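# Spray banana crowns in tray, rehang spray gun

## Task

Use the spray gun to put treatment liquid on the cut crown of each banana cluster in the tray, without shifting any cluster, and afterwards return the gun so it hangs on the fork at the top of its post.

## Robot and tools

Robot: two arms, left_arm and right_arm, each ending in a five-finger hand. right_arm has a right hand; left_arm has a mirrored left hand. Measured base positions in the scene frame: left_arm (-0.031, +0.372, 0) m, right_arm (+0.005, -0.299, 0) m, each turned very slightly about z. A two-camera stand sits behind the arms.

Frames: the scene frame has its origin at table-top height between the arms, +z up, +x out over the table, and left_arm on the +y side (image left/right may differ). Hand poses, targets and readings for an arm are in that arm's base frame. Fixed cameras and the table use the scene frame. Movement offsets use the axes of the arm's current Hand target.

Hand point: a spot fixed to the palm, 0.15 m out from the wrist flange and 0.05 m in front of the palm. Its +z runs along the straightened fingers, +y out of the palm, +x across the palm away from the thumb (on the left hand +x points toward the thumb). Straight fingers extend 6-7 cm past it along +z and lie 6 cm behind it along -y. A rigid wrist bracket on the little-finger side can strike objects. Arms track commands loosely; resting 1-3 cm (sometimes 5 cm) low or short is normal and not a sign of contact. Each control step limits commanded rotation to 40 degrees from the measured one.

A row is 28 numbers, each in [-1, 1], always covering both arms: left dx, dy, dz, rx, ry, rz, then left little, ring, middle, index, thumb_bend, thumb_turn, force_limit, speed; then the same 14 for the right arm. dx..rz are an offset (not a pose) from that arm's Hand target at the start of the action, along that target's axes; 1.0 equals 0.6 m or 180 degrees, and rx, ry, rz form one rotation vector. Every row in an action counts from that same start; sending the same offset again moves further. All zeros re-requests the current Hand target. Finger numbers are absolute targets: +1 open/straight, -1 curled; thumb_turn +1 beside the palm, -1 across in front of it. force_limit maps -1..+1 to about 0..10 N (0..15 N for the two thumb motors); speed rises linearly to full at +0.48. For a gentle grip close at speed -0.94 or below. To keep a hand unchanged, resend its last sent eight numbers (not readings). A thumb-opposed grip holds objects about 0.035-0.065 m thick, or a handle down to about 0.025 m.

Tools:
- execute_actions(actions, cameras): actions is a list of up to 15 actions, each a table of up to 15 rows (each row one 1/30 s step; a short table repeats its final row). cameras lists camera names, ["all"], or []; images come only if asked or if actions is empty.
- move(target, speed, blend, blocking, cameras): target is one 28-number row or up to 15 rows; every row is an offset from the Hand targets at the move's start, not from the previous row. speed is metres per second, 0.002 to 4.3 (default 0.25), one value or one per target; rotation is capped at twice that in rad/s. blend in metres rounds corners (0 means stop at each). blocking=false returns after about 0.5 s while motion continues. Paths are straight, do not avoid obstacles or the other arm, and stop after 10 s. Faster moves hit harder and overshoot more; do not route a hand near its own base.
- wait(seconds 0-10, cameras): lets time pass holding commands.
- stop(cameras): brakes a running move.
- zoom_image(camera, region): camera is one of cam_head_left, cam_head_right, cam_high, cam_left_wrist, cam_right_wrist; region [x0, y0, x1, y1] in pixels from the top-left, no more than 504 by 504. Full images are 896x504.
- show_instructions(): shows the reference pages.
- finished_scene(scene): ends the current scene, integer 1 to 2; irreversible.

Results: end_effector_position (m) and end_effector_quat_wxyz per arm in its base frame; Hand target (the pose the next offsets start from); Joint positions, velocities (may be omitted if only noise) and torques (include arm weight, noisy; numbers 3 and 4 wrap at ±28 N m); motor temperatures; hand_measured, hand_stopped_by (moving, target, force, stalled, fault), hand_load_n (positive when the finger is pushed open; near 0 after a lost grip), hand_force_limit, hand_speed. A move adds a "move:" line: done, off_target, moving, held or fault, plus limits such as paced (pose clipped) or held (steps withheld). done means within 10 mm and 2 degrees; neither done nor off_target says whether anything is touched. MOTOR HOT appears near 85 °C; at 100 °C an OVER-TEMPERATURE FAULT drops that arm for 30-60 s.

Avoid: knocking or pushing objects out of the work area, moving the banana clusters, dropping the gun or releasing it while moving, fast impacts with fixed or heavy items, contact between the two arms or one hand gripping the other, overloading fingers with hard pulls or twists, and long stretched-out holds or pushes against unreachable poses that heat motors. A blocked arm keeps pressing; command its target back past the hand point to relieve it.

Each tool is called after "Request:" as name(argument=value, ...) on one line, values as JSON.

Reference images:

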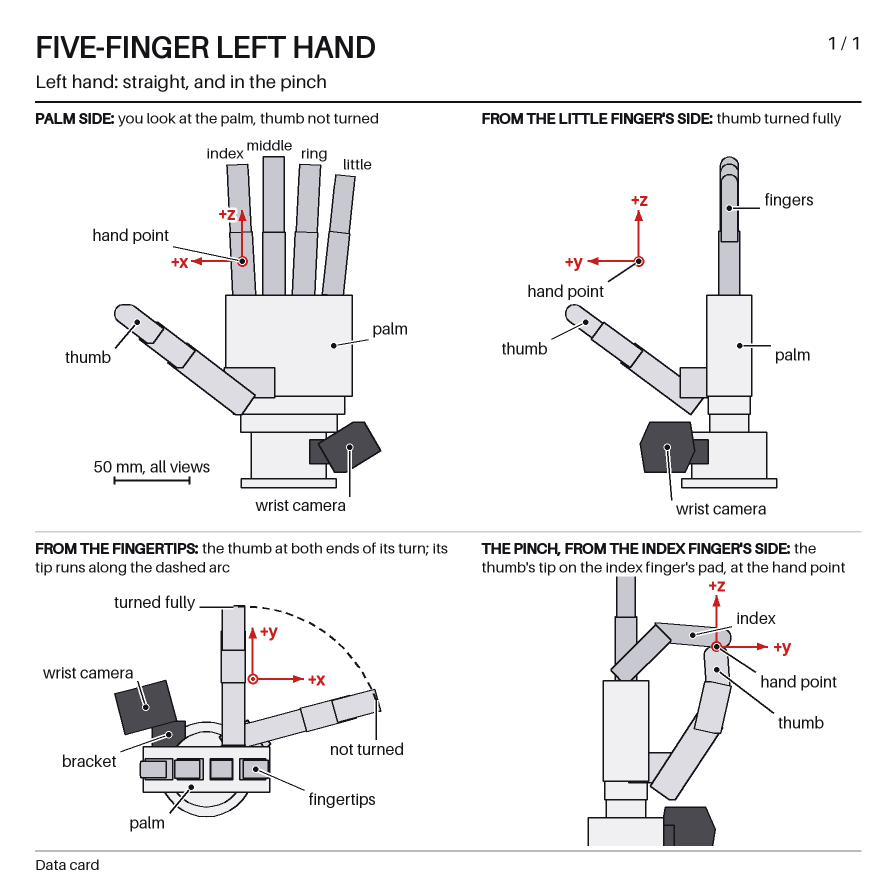

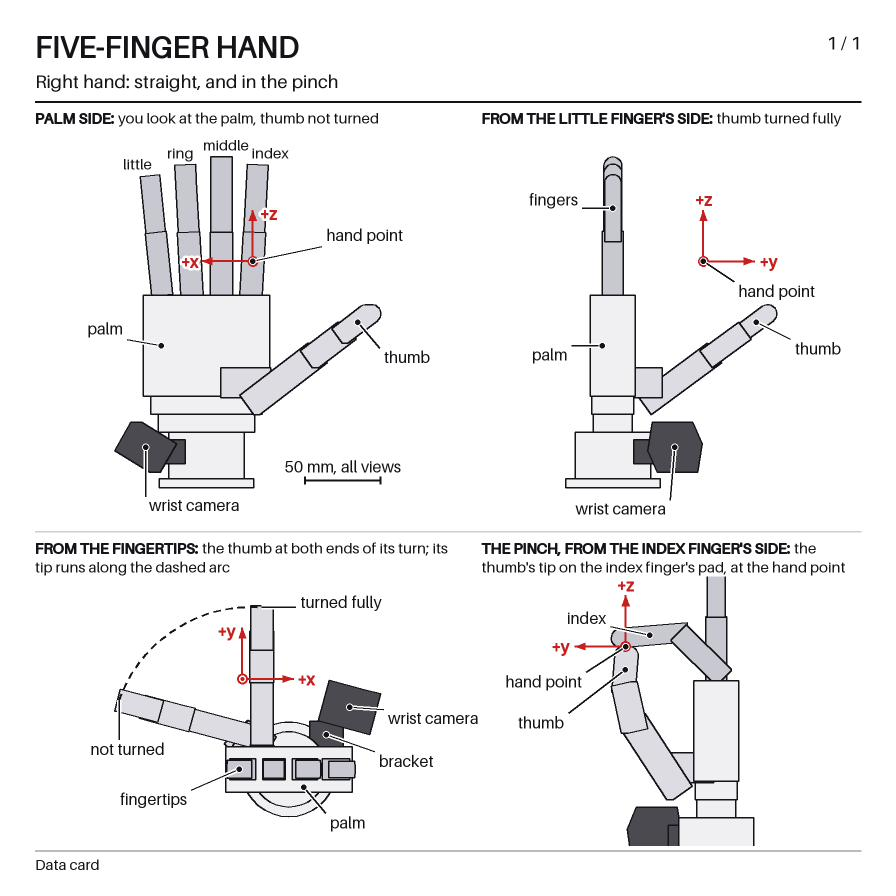

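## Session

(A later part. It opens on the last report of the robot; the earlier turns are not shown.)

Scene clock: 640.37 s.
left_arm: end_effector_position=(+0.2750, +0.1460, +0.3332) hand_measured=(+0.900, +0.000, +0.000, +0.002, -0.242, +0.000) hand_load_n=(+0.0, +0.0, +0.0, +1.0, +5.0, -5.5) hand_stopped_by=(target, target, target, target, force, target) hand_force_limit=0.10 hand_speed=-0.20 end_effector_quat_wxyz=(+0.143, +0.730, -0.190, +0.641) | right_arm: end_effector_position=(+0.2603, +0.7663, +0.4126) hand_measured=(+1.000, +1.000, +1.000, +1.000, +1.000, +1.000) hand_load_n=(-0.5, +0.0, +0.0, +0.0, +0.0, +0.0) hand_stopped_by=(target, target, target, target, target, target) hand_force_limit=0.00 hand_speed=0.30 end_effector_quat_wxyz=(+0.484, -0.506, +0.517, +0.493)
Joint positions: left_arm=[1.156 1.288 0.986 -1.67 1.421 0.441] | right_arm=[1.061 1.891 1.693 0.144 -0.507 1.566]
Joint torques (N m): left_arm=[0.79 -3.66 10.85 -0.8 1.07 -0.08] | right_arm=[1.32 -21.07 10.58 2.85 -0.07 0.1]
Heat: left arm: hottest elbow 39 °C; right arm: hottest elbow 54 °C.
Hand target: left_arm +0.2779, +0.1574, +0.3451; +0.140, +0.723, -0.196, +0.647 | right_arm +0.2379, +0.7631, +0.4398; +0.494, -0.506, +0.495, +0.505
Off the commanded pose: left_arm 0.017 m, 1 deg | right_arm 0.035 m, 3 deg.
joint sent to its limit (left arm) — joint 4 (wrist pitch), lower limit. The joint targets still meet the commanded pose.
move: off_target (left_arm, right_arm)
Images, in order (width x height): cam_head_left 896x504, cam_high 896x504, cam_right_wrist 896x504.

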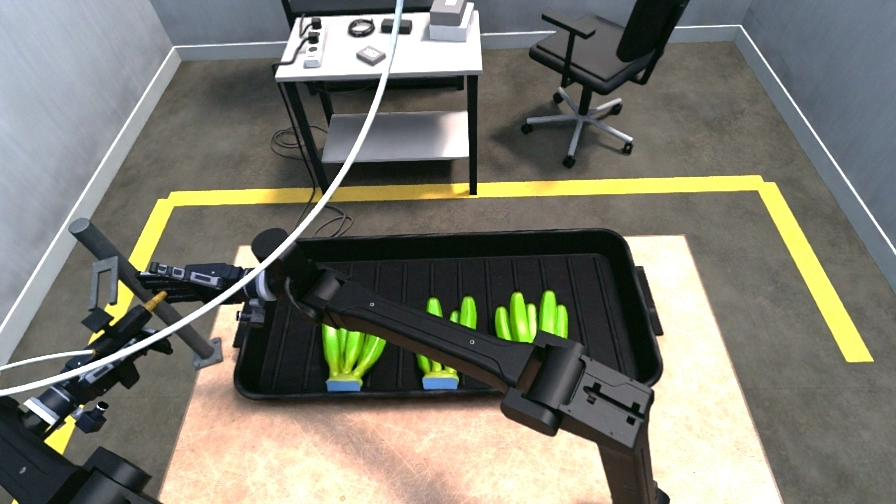

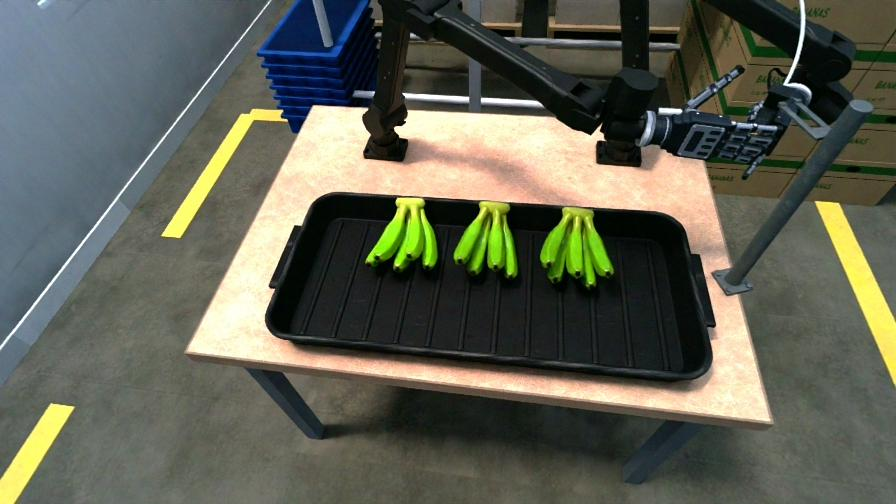

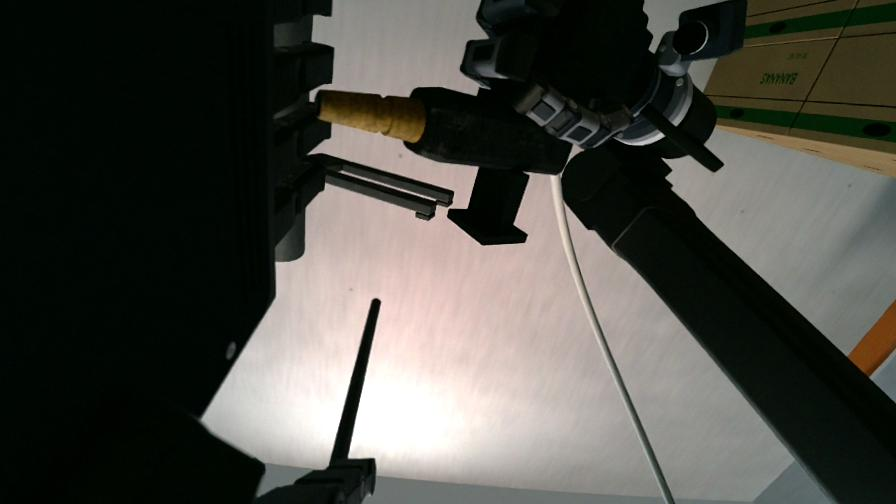

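Request:
move(target=[0,0,0,0,0,0,0.9,0.0,0.0,0.0,-0.92,0.0,0.1,-0.2,0,0.04,0,0,0,0,1,1,1,1,1,1,0,0.3], speed=0.06)

Request:
execute_actions(actions=[[[0,0,0,0,0,0,0.9,0.0,0.0,0.0,-0.21,0.0,0.1,-0.8,0,0,0,0,0,0,1,1,1,1,1,1,0,0.3]]], cameras=["cam_head_left","cam_right_wrist"])

Request:
zoom_image(camera="cam_head_left", region=[60, 230, 220, 390])

Scene clock: 641.47 s.
left_arm: end_effector_position=(+0.2745, +0.1455, +0.3318) hand_measured=(+0.900, +0.000, +0.000, +0.002, -0.242, +0.000) hand_load_n=(+0.0, +0.0, +0.0, +0.0, +6.0, -6.5) hand_stopped_by=(target, target, target, target, force, target) hand_force_limit=0.10 hand_speed=-0.20 end_effector_quat_wxyz=(+0.139, +0.730, -0.195, +0.640) | right_arm: end_effector_position=(+0.2555, +0.7631, +0.4103) hand_measured=(+1.000, +1.000, +1.000, +1.000, +1.000, +1.000) hand_load_n=(+0.0, +0.5, +0.0, +0.0, +0.0, +0.0) hand_stopped_by=(target, target, target, target, target, target) hand_force_limit=0.00 hand_speed=0.30 end_effector_quat_wxyz=(+0.491, -0.498, +0.526, +0.484)
Joint positions: left_arm=[1.156 1.288 0.986 -1.67 1.417 0.452] | right_arm=[1.072 1.866 1.652 0.159 -0.464 1.566]
Joint torques (N m): left_arm=[0.79 -3.66 10.8 -0.81 1.22 -0.19] | right_arm=[2.96 -21.13 10.32 2.8 -0.47 0.1]
Heat: left arm: hottest elbow 39 °C; right arm: hottest elbow 54 °C.
Hand target: left_arm +0.2780, +0.1575, +0.3451; +0.140, +0.723, -0.196, +0.647 | right_arm +0.2140, +0.7625, +0.4401; +0.494, -0.505, +0.495, +0.505
Off the commanded pose: left_arm 0.018 m, 1 deg | right_arm 0.051 m, 4 deg.
joint sent to its limit (left arm) — joint 4 (wrist pitch), lower limit. The joint targets still meet the commanded pose.
move: off_target (left_arm, right_arm)

Scene clock: 642.17 s.
left_arm: end_effector_position=(+0.2744, +0.1458, +0.3319) hand_measured=(+0.900, +0.000, +0.000, +0.002, -0.208, +0.000) hand_load_n=(+0.0, +0.0, +0.0, +0.0, +3.0, -5.0) hand_stopped_by=(target, target, target, target, target, target) hand_force_limit=0.10 hand_speed=-0.80 end_effector_quat_wxyz=(+0.139, +0.730, -0.194, +0.641) | right_arm: end_effector_position=(+0.2543, +0.7621, +0.4123) hand_measured=(+1.000, +1.000, +1.000, +1.000, +1.000, +1.000) hand_load_n=(+0.0, +0.5, +0.0, +0.0, -0.5, +0.0) hand_stopped_by=(target, target, target, target, target, target) hand_force_limit=0.00 hand_speed=0.30 end_effector_quat_wxyz=(+0.492, -0.498, +0.525, +0.485)
Joint positions: left_arm=[1.157 1.288 0.986 -1.67 1.418 0.452] | right_arm=[1.073 1.862 1.65 0.16 -0.464 1.566]
Joint torques (N m): left_arm=[0.79 -3.6 10.78 -0.81 1.2 -0.19] | right_arm=[2.96 -20.84 10.44 2.81 -0.47 0.1]
Heat: left arm: hottest elbow 39 °C; right arm: hottest elbow 54 °C.
Hand target: left_arm +0.2780, +0.1574, +0.3451; +0.140, +0.723, -0.196, +0.647 | right_arm +0.2139, +0.7626, +0.4401; +0.494, -0.505, +0.495, +0.505
Off the commanded pose: left_arm 0.018 m, 1 deg | right_arm 0.049 m, 4 deg.
joint sent to its limit (left arm) — joint 4 (wrist pitch), lower limit. The joint targets still meet the commanded pose.
Step readings (end_effector_position of left_arm | right_arm):
0: (+0.2745, +0.1455, +0.3318) | (+0.2555, +0.7631, +0.4103)
1: (+0.2745, +0.1455, +0.3318) | (+0.2555, +0.7631, +0.4103)
2: (+0.2745, +0.1455, +0.3318) | (+0.2555, +0.7631, +0.4103)
4: (+0.2745, +0.1455, +0.3317) | (+0.2552, +0.7631, +0.4104)
8: (+0.2744, +0.1458, +0.3319) | (+0.2544, +0.7624, +0.4122)
15: (+0.2744, +0.1458, +0.3319) | (+0.2543, +0.7621, +0.4123)
Images, in order (width x height): cam_head_left 896x504, cam_right_wrist 896x504.

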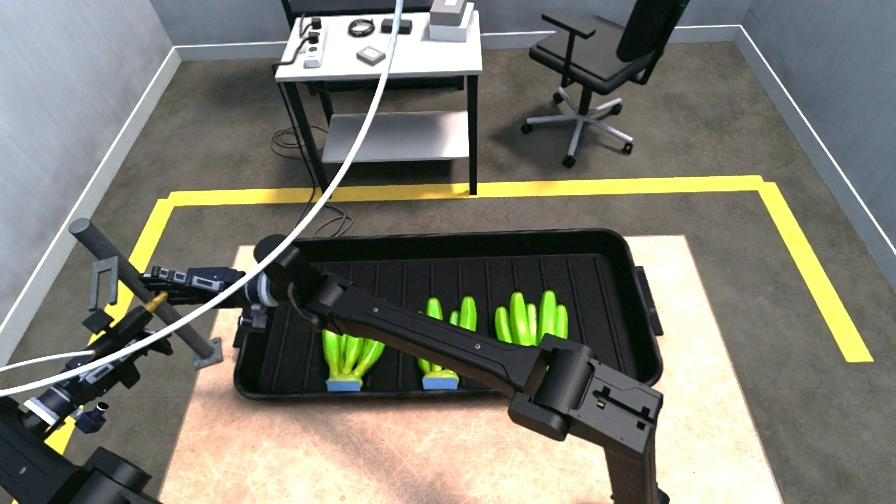

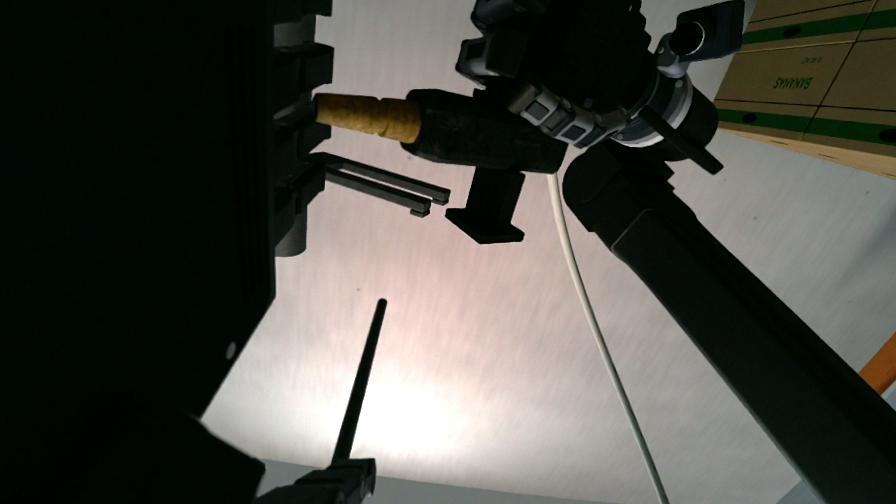

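Scaled by 3.150 from the camera's 896x504 image, which has a finer 1280x720 frame.

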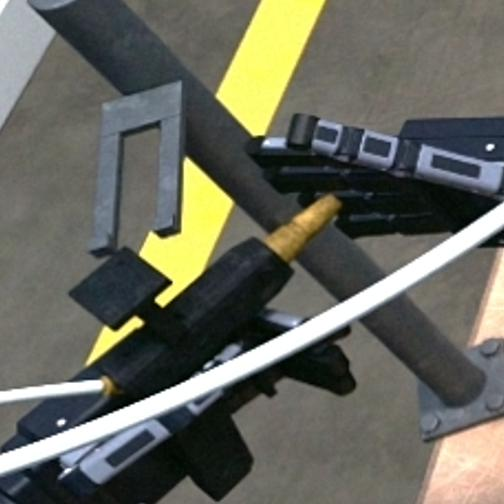

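Request:
execute_actions(actions=[[[0,0,0,0,0,0,0.9,0.0,0.0,0.0,-0.17,0.0,0.1,-0.8,0,0,0,0,0,0,1,1,1,1,1,1,0,0.3]]], cameras=["cam_head_left","cam_right_wrist"])

Request:
zoom_image(camera="cam_head_left", region=[60, 230, 220, 390])

Scene clock: 642.97 s.
left_arm: end_effector_position=(+0.2743, +0.1468, +0.3327) hand_measured=(+0.900, +0.000, +0.000, +0.002, -0.168, +0.000) hand_load_n=(+0.0, +0.0, +0.0, +0.0, +2.0, -3.0) hand_stopped_by=(target, target, target, target, target, target) hand_force_limit=0.10 hand_speed=-0.80 end_effector_quat_wxyz=(+0.138, +0.729, -0.193, +0.642) | right_arm: end_effector_position=(+0.2539, +0.7619, +0.4101) hand_measured=(+1.000, +1.000, +1.000, +1.000, +1.000, +1.000) hand_load_n=(+0.0, +0.0, +0.5, +0.0, +0.0, +0.0) hand_stopped_by=(target, target, target, target, target, target) hand_force_limit=0.00 hand_speed=0.30 end_effector_quat_wxyz=(+0.491, -0.499, +0.526, +0.484)
Joint positions: left_arm=[1.159 1.288 0.986 -1.67 1.422 0.452] | right_arm=[1.073 1.861 1.645 0.16 -0.464 1.566]
Joint torques (N m): left_arm=[0.5 -3.66 10.77 -0.8 1.05 -0.19] | right_arm=[2.84 -20.78 10.73 2.82 -0.47 0.1]
Heat: left arm: hottest elbow 39 °C; right arm: hottest elbow 53 °C.
Hand target: left_arm +0.2779, +0.1575, +0.3451; +0.140, +0.723, -0.196, +0.647 | right_arm +0.2140, +0.7626, +0.4400; +0.494, -0.505, +0.495, +0.505
Off the commanded pose: left_arm 0.017 m, 1 deg | right_arm 0.050 m, 4 deg.
joint sent to its limit (left arm) — joint 4 (wrist pitch), lower limit. The joint targets still meet the commanded pose.
Step readings (end_effector_position of left_arm | right_arm):
0: (+0.2744, +0.1458, +0.3319) | (+0.2543, +0.7621, +0.4123)
1: (+0.2744, +0.1458, +0.3319) | (+0.2543, +0.7621, +0.4123)
2: (+0.2744, +0.1458, +0.3319) | (+0.2543, +0.7621, +0.4123)
4: (+0.2744, +0.1458, +0.3319) | (+0.2543, +0.7621, +0.4123)
8: (+0.2744, +0.1465, +0.3327) | (+0.2539, +0.7620, +0.4117)
15: (+0.2743, +0.1468, +0.3327) | (+0.2539, +0.7619, +0.4101)
Images, in order (width x height): cam_head_left 896x504, cam_right_wrist 896x504.

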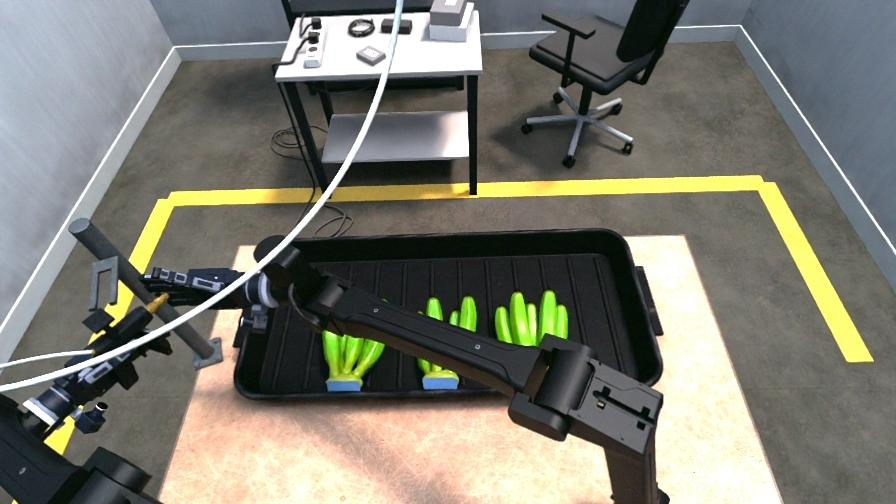

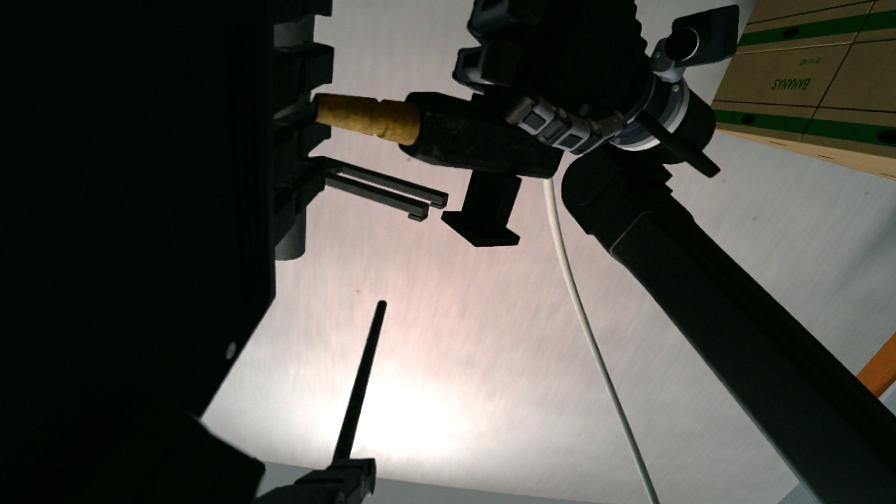

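Scaled by 3.150 from the camera's 896x504 image, which has a finer 1280x720 frame.

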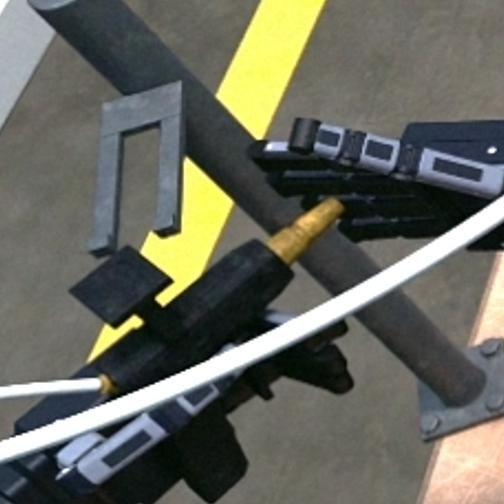

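Request:
execute_actions(actions=[[[0,0,0,0,0,0,0.9,0.0,0.0,0.0,-0.12,0.0,0.1,-0.8,0,0.01,0,0,0,0,1,1,1,1,1,1,0,0.3]]], cameras=["cam_head_left","cam_right_wrist"])

Request:
zoom_image(camera="cam_head_left", region=[60, 230, 220, 390])

Scene clock: 643.80 s.
left_arm: end_effector_position=(+0.2740, +0.1476, +0.3327) hand_measured=(+0.900, +0.000, +0.000, +0.002, -0.120, +0.000) hand_load_n=(+0.0, +0.0, +0.0, +0.0, +0.5, -2.5) hand_stopped_by=(target, target, target, target, target, target) hand_force_limit=0.10 hand_speed=-0.80 end_effector_quat_wxyz=(+0.137, +0.729, -0.192, +0.643) | right_arm: end_effector_position=(+0.2511, +0.7606, +0.4098) hand_measured=(+1.000, +1.000, +1.000, +1.000, +1.000, +1.000) hand_load_n=(+0.0, +0.0, +0.0, +0.0, +0.0, +0.0) hand_stopped_by=(target, target, target, target, target, target) hand_force_limit=0.00 hand_speed=0.30 end_effector_quat_wxyz=(+0.490, -0.498, +0.527, +0.483)
Joint positions: left_arm=[1.162 1.288 0.986 -1.67 1.423 0.452] | right_arm=[1.077 1.854 1.635 0.16 -0.457 1.566]
Joint torques (N m): left_arm=[0.38 -3.66 10.77 -0.8 1.02 -0.19] | right_arm=[3.31 -20.72 10.66 2.95 -0.4 0.11]
Heat: left arm: hottest elbow 39 °C; right arm: hottest elbow 53 °C.
Hand target: left_arm +0.2780, +0.1575, +0.3451; +0.140, +0.723, -0.196, +0.647 | right_arm +0.2079, +0.7624, +0.4401; +0.494, -0.506, +0.495, +0.505
Off the commanded pose: left_arm 0.016 m, 1 deg | right_arm 0.053 m, 5 deg.
joint sent to its limit (left arm) — joint 4 (wrist pitch), lower limit. The joint targets still meet the commanded pose.
Step readings (end_effector_position of left_arm | right_arm):
0: (+0.2743, +0.1468, +0.3327) | (+0.2539, +0.7619, +0.4101)
1: (+0.2743, +0.1468, +0.3327) | (+0.2539, +0.7619, +0.4101)
2: (+0.2743, +0.1468, +0.3327) | (+0.2536, +0.7620, +0.4101)
4: (+0.2743, +0.1468, +0.3328) | (+0.2532, +0.7619, +0.4096)
8: (+0.2740, +0.1475, +0.3327) | (+0.2519, +0.7612, +0.4086)
15: (+0.2740, +0.1476, +0.3327) | (+0.2511, +0.7606, +0.4098)
Images, in order (width x height): cam_head_left 896x504, cam_right_wrist 896x504.

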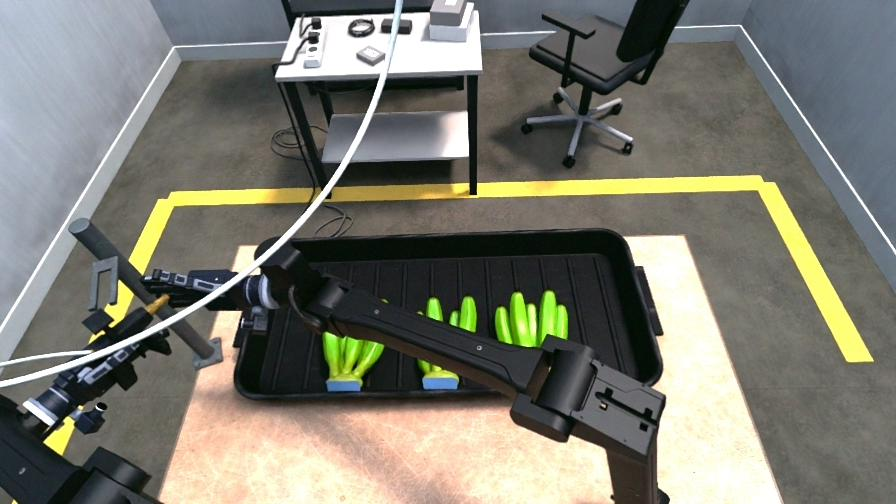

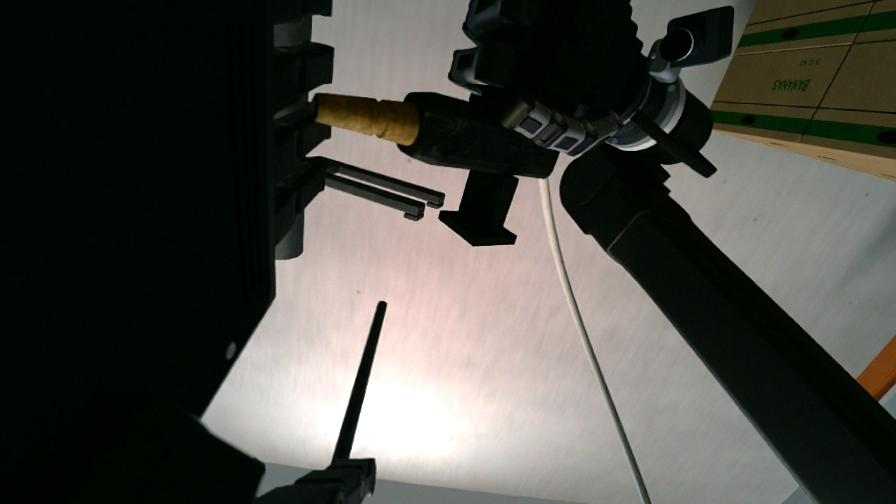

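Scaled by 3.150 from the camera's 896x504 image, which has a finer 1280x720 frame.

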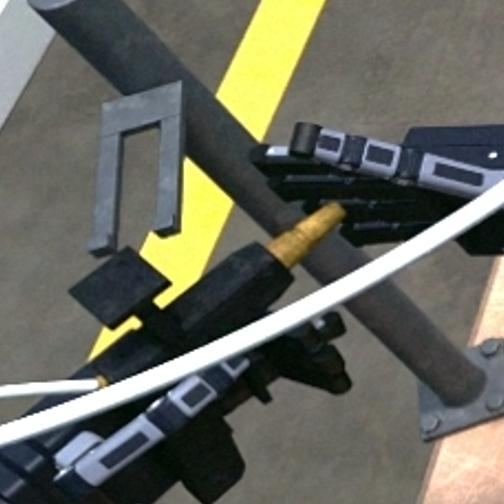

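Request:
execute_actions(actions=[[[0,0,0,0,0,0,0.9,0.0,0.0,0.0,-0.08,0.0,0.1,-0.8,0,0.01,0,0,0,0,1,1,1,1,1,1,0,0.3]],[[0,0,0,0,0,0,0.9,0.0,0.0,0.0,-0.05,0.0,0.1,-0.8,0,0.015,0,0,0,0,1,1,1,1,1,1,0,0.3]]], cameras=["cam_head_left","cam_right_wrist"])

Request:
zoom_image(camera="cam_head_left", region=[60, 230, 220, 390])

Scene clock: 648.10 s.
left_arm: end_effector_position=(+0.2735, +0.1485, +0.3327) hand_measured=(+0.900, +0.000, +0.000, +0.002, -0.050, +0.000) hand_load_n=(+0.0, +0.0, +0.0, +0.0, +1.0, -2.5) hand_stopped_by=(target, target, target, target, target, target) hand_force_limit=0.10 hand_speed=-0.80 end_effector_quat_wxyz=(+0.136, +0.729, -0.190, +0.643) | right_arm: end_effector_position=(+0.2437, +0.7579, +0.4141) hand_measured=(+1.000, +1.000, +1.000, +1.000, +1.000, +1.000) hand_load_n=(+0.0, +0.0, +0.5, +0.0, +0.0, +0.0) hand_stopped_by=(target, target, target, target, target, target) hand_force_limit=0.00 hand_speed=0.30 end_effector_quat_wxyz=(+0.496, -0.495, +0.528, +0.480)
Joint positions: left_arm=[1.166 1.288 0.986 -1.67 1.422 0.452] | right_arm=[1.088 1.832 1.612 0.168 -0.433 1.566]
Joint torques (N m): left_arm=[0.09 -3.66 10.8 -0.79 1.03 -0.19] | right_arm=[4.07 -20.13 10.51 2.95 -0.54 0.1]
Heat: left arm: hottest elbow 39 °C; right arm: hottest elbow 53 °C.
Hand target: left_arm +0.2780, +0.1575, +0.3451; +0.140, +0.723, -0.196, +0.647 | right_arm +0.1930, +0.7621, +0.4401; +0.494, -0.506, +0.495, +0.505
Off the commanded pose: left_arm 0.016 m, 1 deg | right_arm 0.057 m, 5 deg.
joint sent to its limit (left arm) — joint 4 (wrist pitch), lower limit. The joint targets still meet the commanded pose.
Step readings (end_effector_position of left_arm | right_arm):
0: (+0.2740, +0.1476, +0.3327) | (+0.2511, +0.7606, +0.4098)
1: (+0.2740, +0.1476, +0.3327) | (+0.2512, +0.7606, +0.4098)
2: (+0.2740, +0.1476, +0.3327) | (+0.2512, +0.7608, +0.4096)
4: (+0.2739, +0.1477, +0.3327) | (+0.2503, +0.7607, +0.4094)
8: (+0.2738, +0.1479, +0.3327) | (+0.2487, +0.7597, +0.4111)
15: (+0.2738, +0.1480, +0.3327) | (+0.2480, +0.7594, +0.4114)
16: (+0.2738, +0.1480, +0.3327) | (+0.2480, +0.7594, +0.4114)
17: (+0.2738, +0.1480, +0.3327) | (+0.2481, +0.7595, +0.4113)
19: (+0.2737, +0.1481, +0.3327) | (+0.2472, +0.7593, +0.4114)
23: (+0.2736, +0.1483, +0.3327) | (+0.2447, +0.7583, +0.4134)
30: (+0.2735, +0.1485, +0.3327) | (+0.2437, +0.7579, +0.4141)
Images, in order (width x height): cam_head_left 896x504, cam_right_wrist 896x504.

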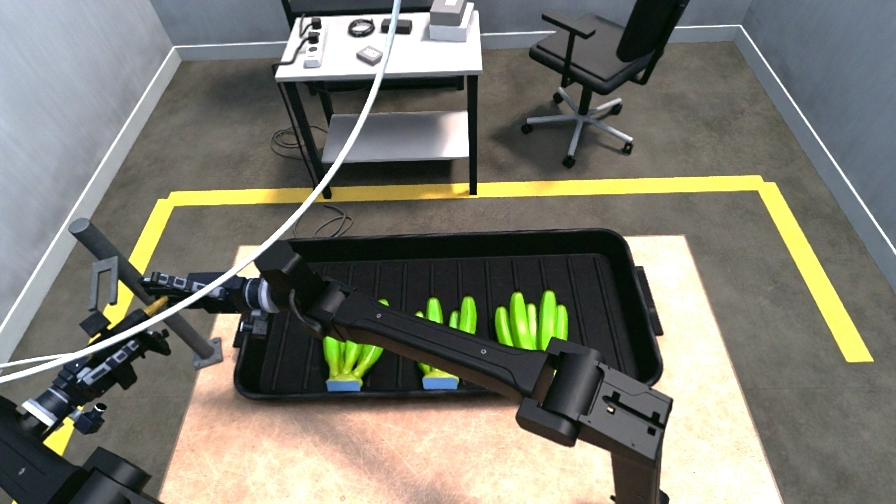

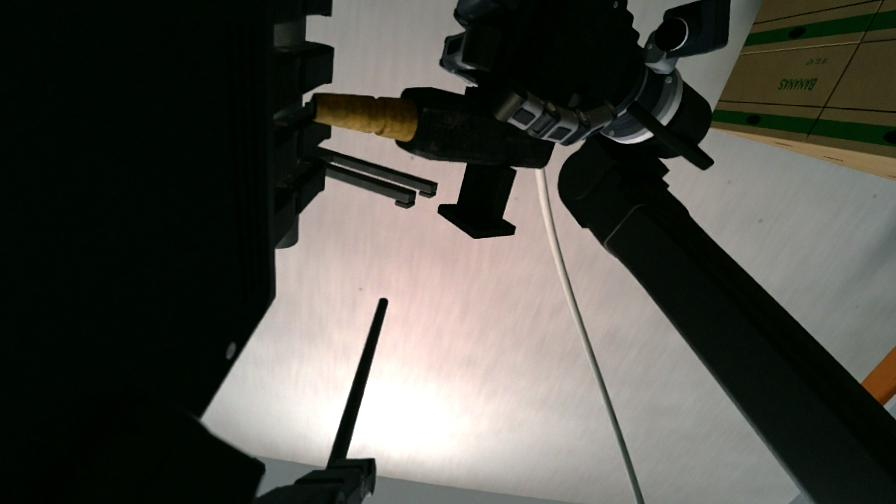

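Scaled by 3.150 from the camera's 896x504 image, which has a finer 1280x720 frame.

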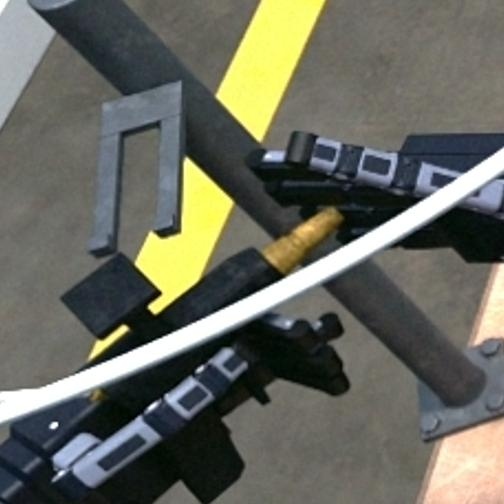

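Request:
execute_actions(actions=[[[0,0,0,0,0,0,0.9,0.0,0.0,0.0,0.0,0.0,0.1,-0.8,0,0.02,0,0,0,0,1,1,1,1,1,1,0,0.3]],[[0,0,0,0,0,0,0.9,0.0,0.0,0.0,0.04,0.0,0.1,-0.8,0,0.02,0,0,0,0,1,1,1,1,1,1,0,0.3]]], cameras=["cam_head_left","cam_right_wrist"])

Request:
zoom_image(camera="cam_head_left", region=[60, 230, 220, 390])

Scene clock: 649.67 s.
left_arm: end_effector_position=(+0.2729, +0.1501, +0.3321) hand_measured=(+0.900, +0.000, +0.000, +0.002, +0.042, +0.000) hand_load_n=(+0.0, +0.0, +0.0, +0.5, +2.5, -3.0) hand_stopped_by=(target, target, target, target, target, target) hand_force_limit=0.10 hand_speed=-0.80 end_effector_quat_wxyz=(+0.135, +0.730, -0.188, +0.643) | right_arm: end_effector_position=(+0.2312, +0.7539, +0.4213) hand_measured=(+1.000, +1.000, +1.000, +1.000, +1.000, +1.000) hand_load_n=(+0.0, +0.5, +0.0, +0.0, +0.0, +0.0) hand_stopped_by=(target, target, target, target, target, target) hand_force_limit=0.00 hand_speed=0.30 end_effector_quat_wxyz=(+0.505, -0.488, +0.529, +0.476)
Joint positions: left_arm=[1.17 1.29 0.986 -1.67 1.421 0.452] | right_arm=[1.108 1.799 1.577 0.181 -0.392 1.566]
Joint torques (N m): left_arm=[-0.26 -3.78 10.78 -0.81 1.07 -0.2] | right_arm=[5.25 -19.14 10.26 2.82 -0.78 0.11]
Heat: left arm: hottest elbow 39 °C; right arm: hottest elbow 53 °C.
Hand target: left_arm +0.2780, +0.1575, +0.3451; +0.140, +0.723, -0.196, +0.647 | right_arm +0.1690, +0.7616, +0.4401; +0.494, -0.505, +0.495, +0.505
Off the commanded pose: left_arm 0.016 m, 1 deg | right_arm 0.065 m, 6 deg.
joint sent to its limit (left arm) — joint 4 (wrist pitch), lower limit. The joint targets still meet the commanded pose.
Step readings (end_effector_position of left_arm | right_arm):
0: (+0.2735, +0.1485, +0.3327) | (+0.2437, +0.7579, +0.4141)
1: (+0.2735, +0.1485, +0.3327) | (+0.2435, +0.7580, +0.4140)
2: (+0.2735, +0.1485, +0.3327) | (+0.2436, +0.7580, +0.4139)
4: (+0.2734, +0.1486, +0.3325) | (+0.2421, +0.7578, +0.4139)
8: (+0.2732, +0.1491, +0.3323) | (+0.2388, +0.7563, +0.4167)
15: (+0.2731, +0.1495, +0.3325) | (+0.2368, +0.7555, +0.4184)
16: (+0.2731, +0.1495, +0.3325) | (+0.2366, +0.7556, +0.4184)
17: (+0.2731, +0.1495, +0.3325) | (+0.2367, +0.7557, +0.4182)
19: (+0.2730, +0.1496, +0.3324) | (+0.2353, +0.7555, +0.4183)
23: (+0.2729, +0.1501, +0.3321) | (+0.2319, +0.7542, +0.4212)
30: (+0.2729, +0.1501, +0.3321) | (+0.2312, +0.7539, +0.4213)
Images, in order (width x height): cam_head_left 896x504, cam_right_wrist 896x504.

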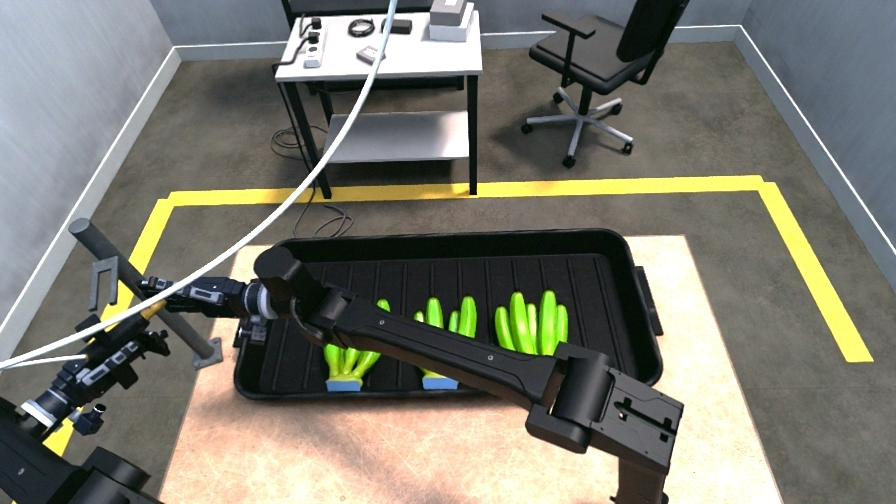

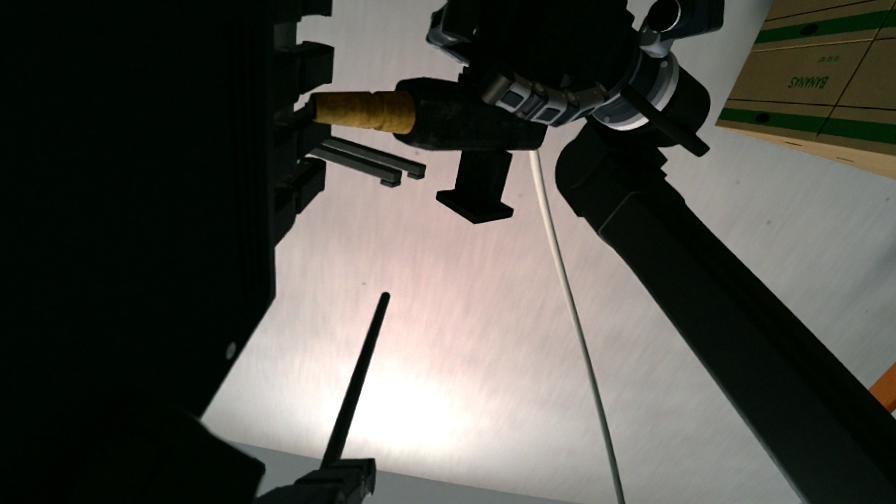

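Scaled by 3.150 from the camera's 896x504 image, which has a finer 1280x720 frame.

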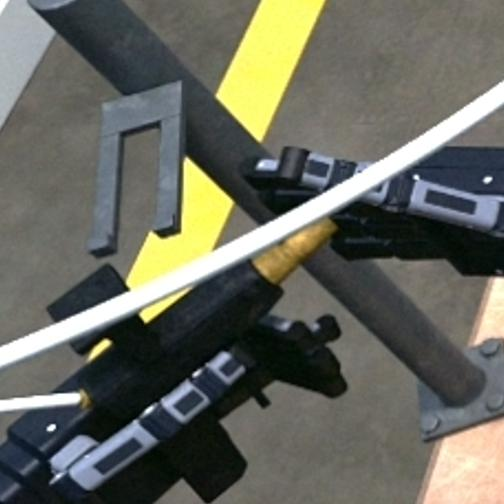

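Request:
move(target=[0.0008,-0.0248,0.0173,0.11,-0.0057,-0.0136,0.9,0.0,0.0,0.0,0.04,0.0,0.1,-0.8,0,0,0,0,0,0,1,1,1,1,1,1,0,0.3], speed=0.06, cameras=["cam_head_left","cam_right_wrist","cam_high"])

Request:
zoom_image(camera="cam_head_left", region=[60, 230, 220, 390])

Request:
zoom_image(camera="cam_high", region=[680, 50, 840, 210])

Scene clock: 654.93 s.
left_arm: end_effector_position=(+0.2860, +0.1484, +0.3380) hand_measured=(+0.900, +0.000, +0.000, +0.002, +0.046, +0.000) hand_load_n=(+0.0, +0.0, +0.0, +0.0, +20.0, -12.0) hand_stopped_by=(target, target, target, target, target, target) hand_force_limit=0.10 hand_speed=-0.80 end_effector_quat_wxyz=(+0.026, +0.740, -0.123, +0.661) | right_arm: end_effector_position=(+0.2374, +0.7552, +0.4247) hand_measured=(+1.000, +1.000, +1.000, +1.000, +1.000, +1.000) hand_load_n=(+0.0, +1.0, +0.5, +0.0, +0.0, +0.0) hand_stopped_by=(target, target, target, target, target, target) hand_force_limit=0.00 hand_speed=0.30 end_effector_quat_wxyz=(+0.518, -0.478, +0.532, +0.469)
Joint positions: left_arm=[1.167 0.896 0.661 -0.333 1.335 -0.89] | right_arm=[1.109 1.799 1.577 0.197 -0.357 1.566]
Joint torques (N m): left_arm=[0.85 -0.26 10.45 1.77 -1.53 -1.12] | right_arm=[5.01 -19.08 10.5 2.14 -2.07 0.1]
Heat: left arm: hottest elbow 39 °C; right arm: hottest elbow 53 °C.
Hand target: left_arm +0.2941, +0.1658, +0.3451; +0.026, +0.746, -0.068, +0.661 | right_arm +0.1690, +0.7617, +0.4400; +0.494, -0.506, +0.495, +0.505
Off the commanded pose: left_arm 0.020 m, 6 deg | right_arm 0.070 m, 7 deg.
move: off_target (left_arm, right_arm)
Images, in order (width x height): cam_head_left 896x504, cam_high 896x504, cam_right_wrist 896x504.

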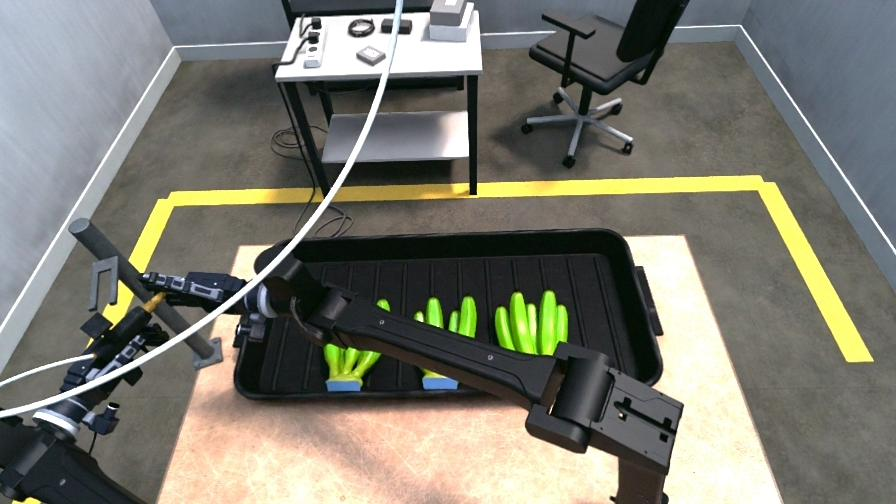

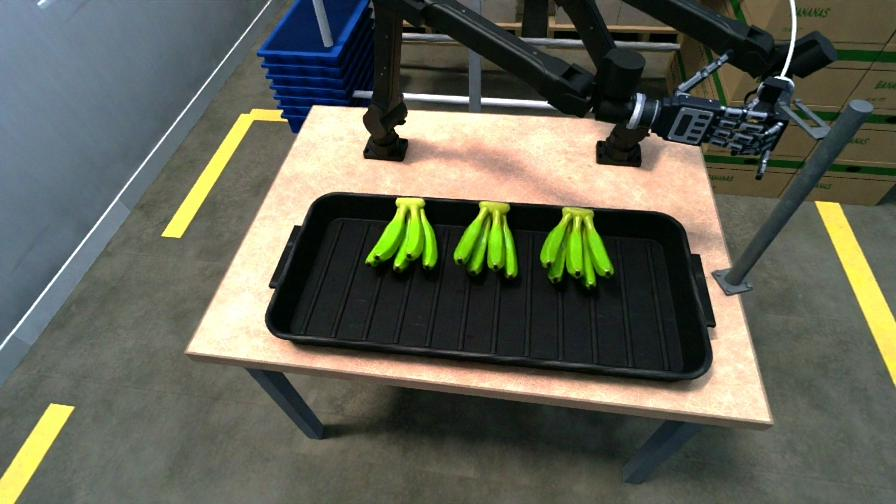

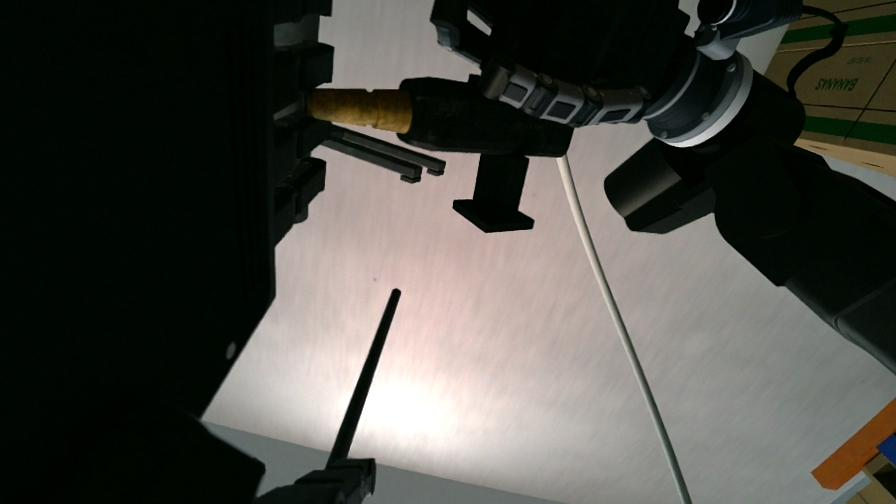

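Scaled by 3.150 from the camera's 896x504 image, which has a finer 1280x720 frame.

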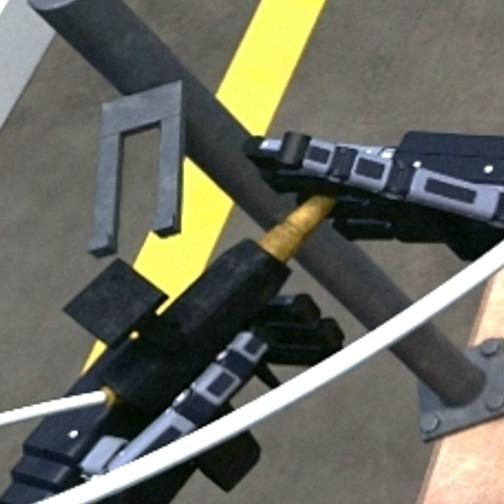

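Scaled by 3.150 from the camera's 896x504 image, which has a finer 1280x720 frame.

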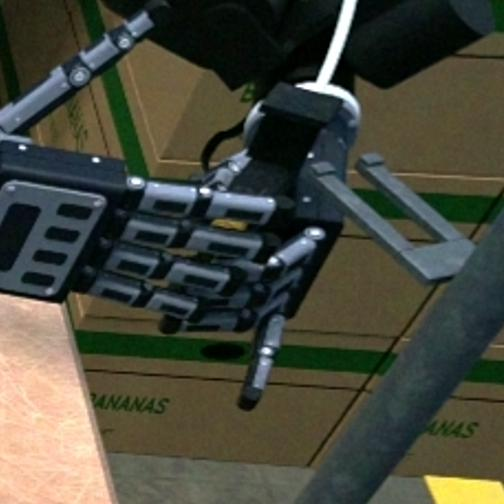

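Request:
execute_actions(actions=[[[0,0,0,0,0,0,0.9,0.0,0.0,0.0,0.12,0.0,0.1,-0.7,0,0,0,0,0,0,1,1,1,1,1,1,0,0.3]]], cameras=["cam_head_left","cam_right_wrist"])

Request:
zoom_image(camera="cam_head_left", region=[60, 230, 220, 390])

Scene clock: 656.07 s.
left_arm: end_effector_position=(+0.2878, +0.1516, +0.3352) hand_measured=(+0.900, +0.000, +0.000, +0.002, +0.126, +0.000) hand_load_n=(-0.5, +0.0, +0.0, +0.0, +13.5, -13.0) hand_stopped_by=(target, target, target, target, force, target) hand_force_limit=0.10 hand_speed=-0.70 end_effector_quat_wxyz=(+0.022, +0.742, -0.113, +0.661) | right_arm: end_effector_position=(+0.2359, +0.7549, +0.4248) hand_measured=(+1.000, +1.000, +1.000, +1.000, +1.000, +1.000) hand_load_n=(+0.0, +1.0, +0.0, +0.0, +0.0, +0.0) hand_stopped_by=(target, target, target, target, target, target) hand_force_limit=0.00 hand_speed=0.30 end_effector_quat_wxyz=(+0.517, -0.480, +0.530, +0.471)
Joint positions: left_arm=[1.167 0.895 0.644 -0.279 1.319 -0.938] | right_arm=[1.109 1.799 1.577 0.197 -0.365 1.566]
Joint torques (N m): left_arm=[0.67 -0.67 10.45 1.89 -1.11 -1.03] | right_arm=[5.13 -19.02 10.48 2.13 -1.78 0.1]
Heat: left arm: hottest elbow 39 °C; right arm: hottest elbow 53 °C.
Hand target: left_arm +0.2941, +0.1658, +0.3450; +0.026, +0.746, -0.068, +0.661 | right_arm +0.1690, +0.7616, +0.4401; +0.494, -0.505, +0.495, +0.505
Off the commanded pose: left_arm 0.018 m, 5 deg | right_arm 0.069 m, 7 deg.
Step readings (end_effector_position of left_arm | right_arm):
0: (+0.2860, +0.1484, +0.3379) | (+0.2374, +0.7552, +0.4248)
1: (+0.2860, +0.1484, +0.3379) | (+0.2374, +0.7552, +0.4248)
2: (+0.2860, +0.1484, +0.3379) | (+0.2374, +0.7552, +0.4248)
4: (+0.2863, +0.1489, +0.3374) | (+0.2371, +0.7552, +0.4248)
8: (+0.2874, +0.1510, +0.3358) | (+0.2361, +0.7550, +0.4248)
15: (+0.2878, +0.1516, +0.3352) | (+0.2360, +0.7549, +0.4248)
Images, in order (width x height): cam_head_left 896x504, cam_right_wrist 896x504.

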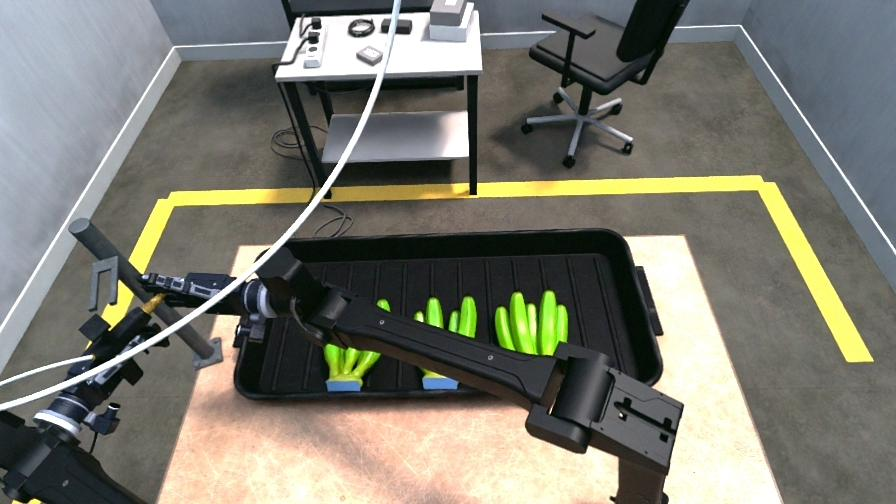

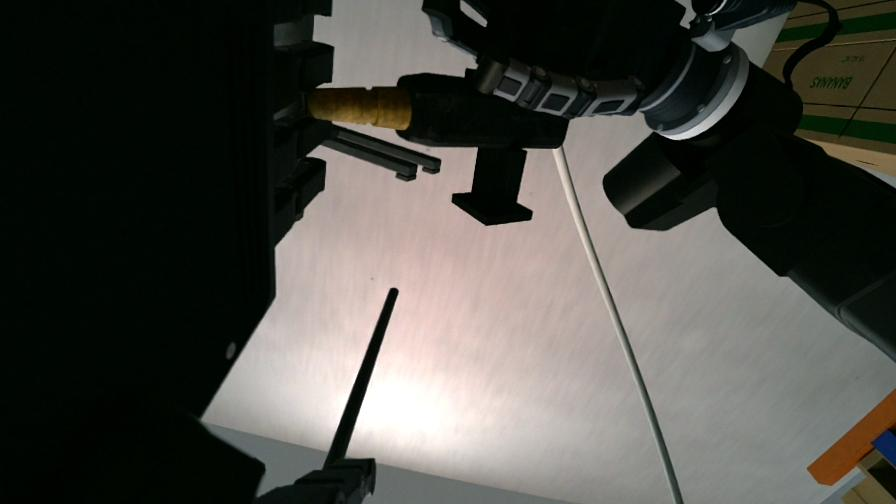

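Scaled by 3.150 from the camera's 896x504 image, which has a finer 1280x720 frame.

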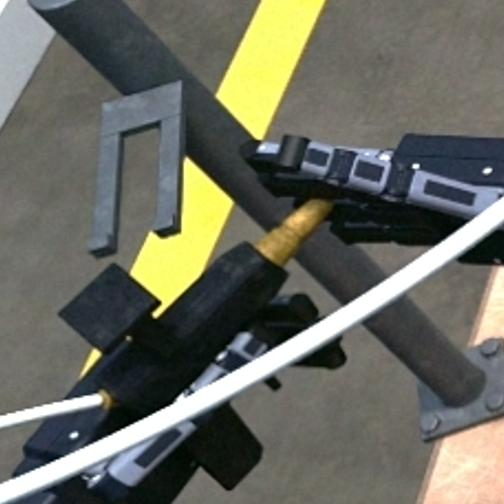

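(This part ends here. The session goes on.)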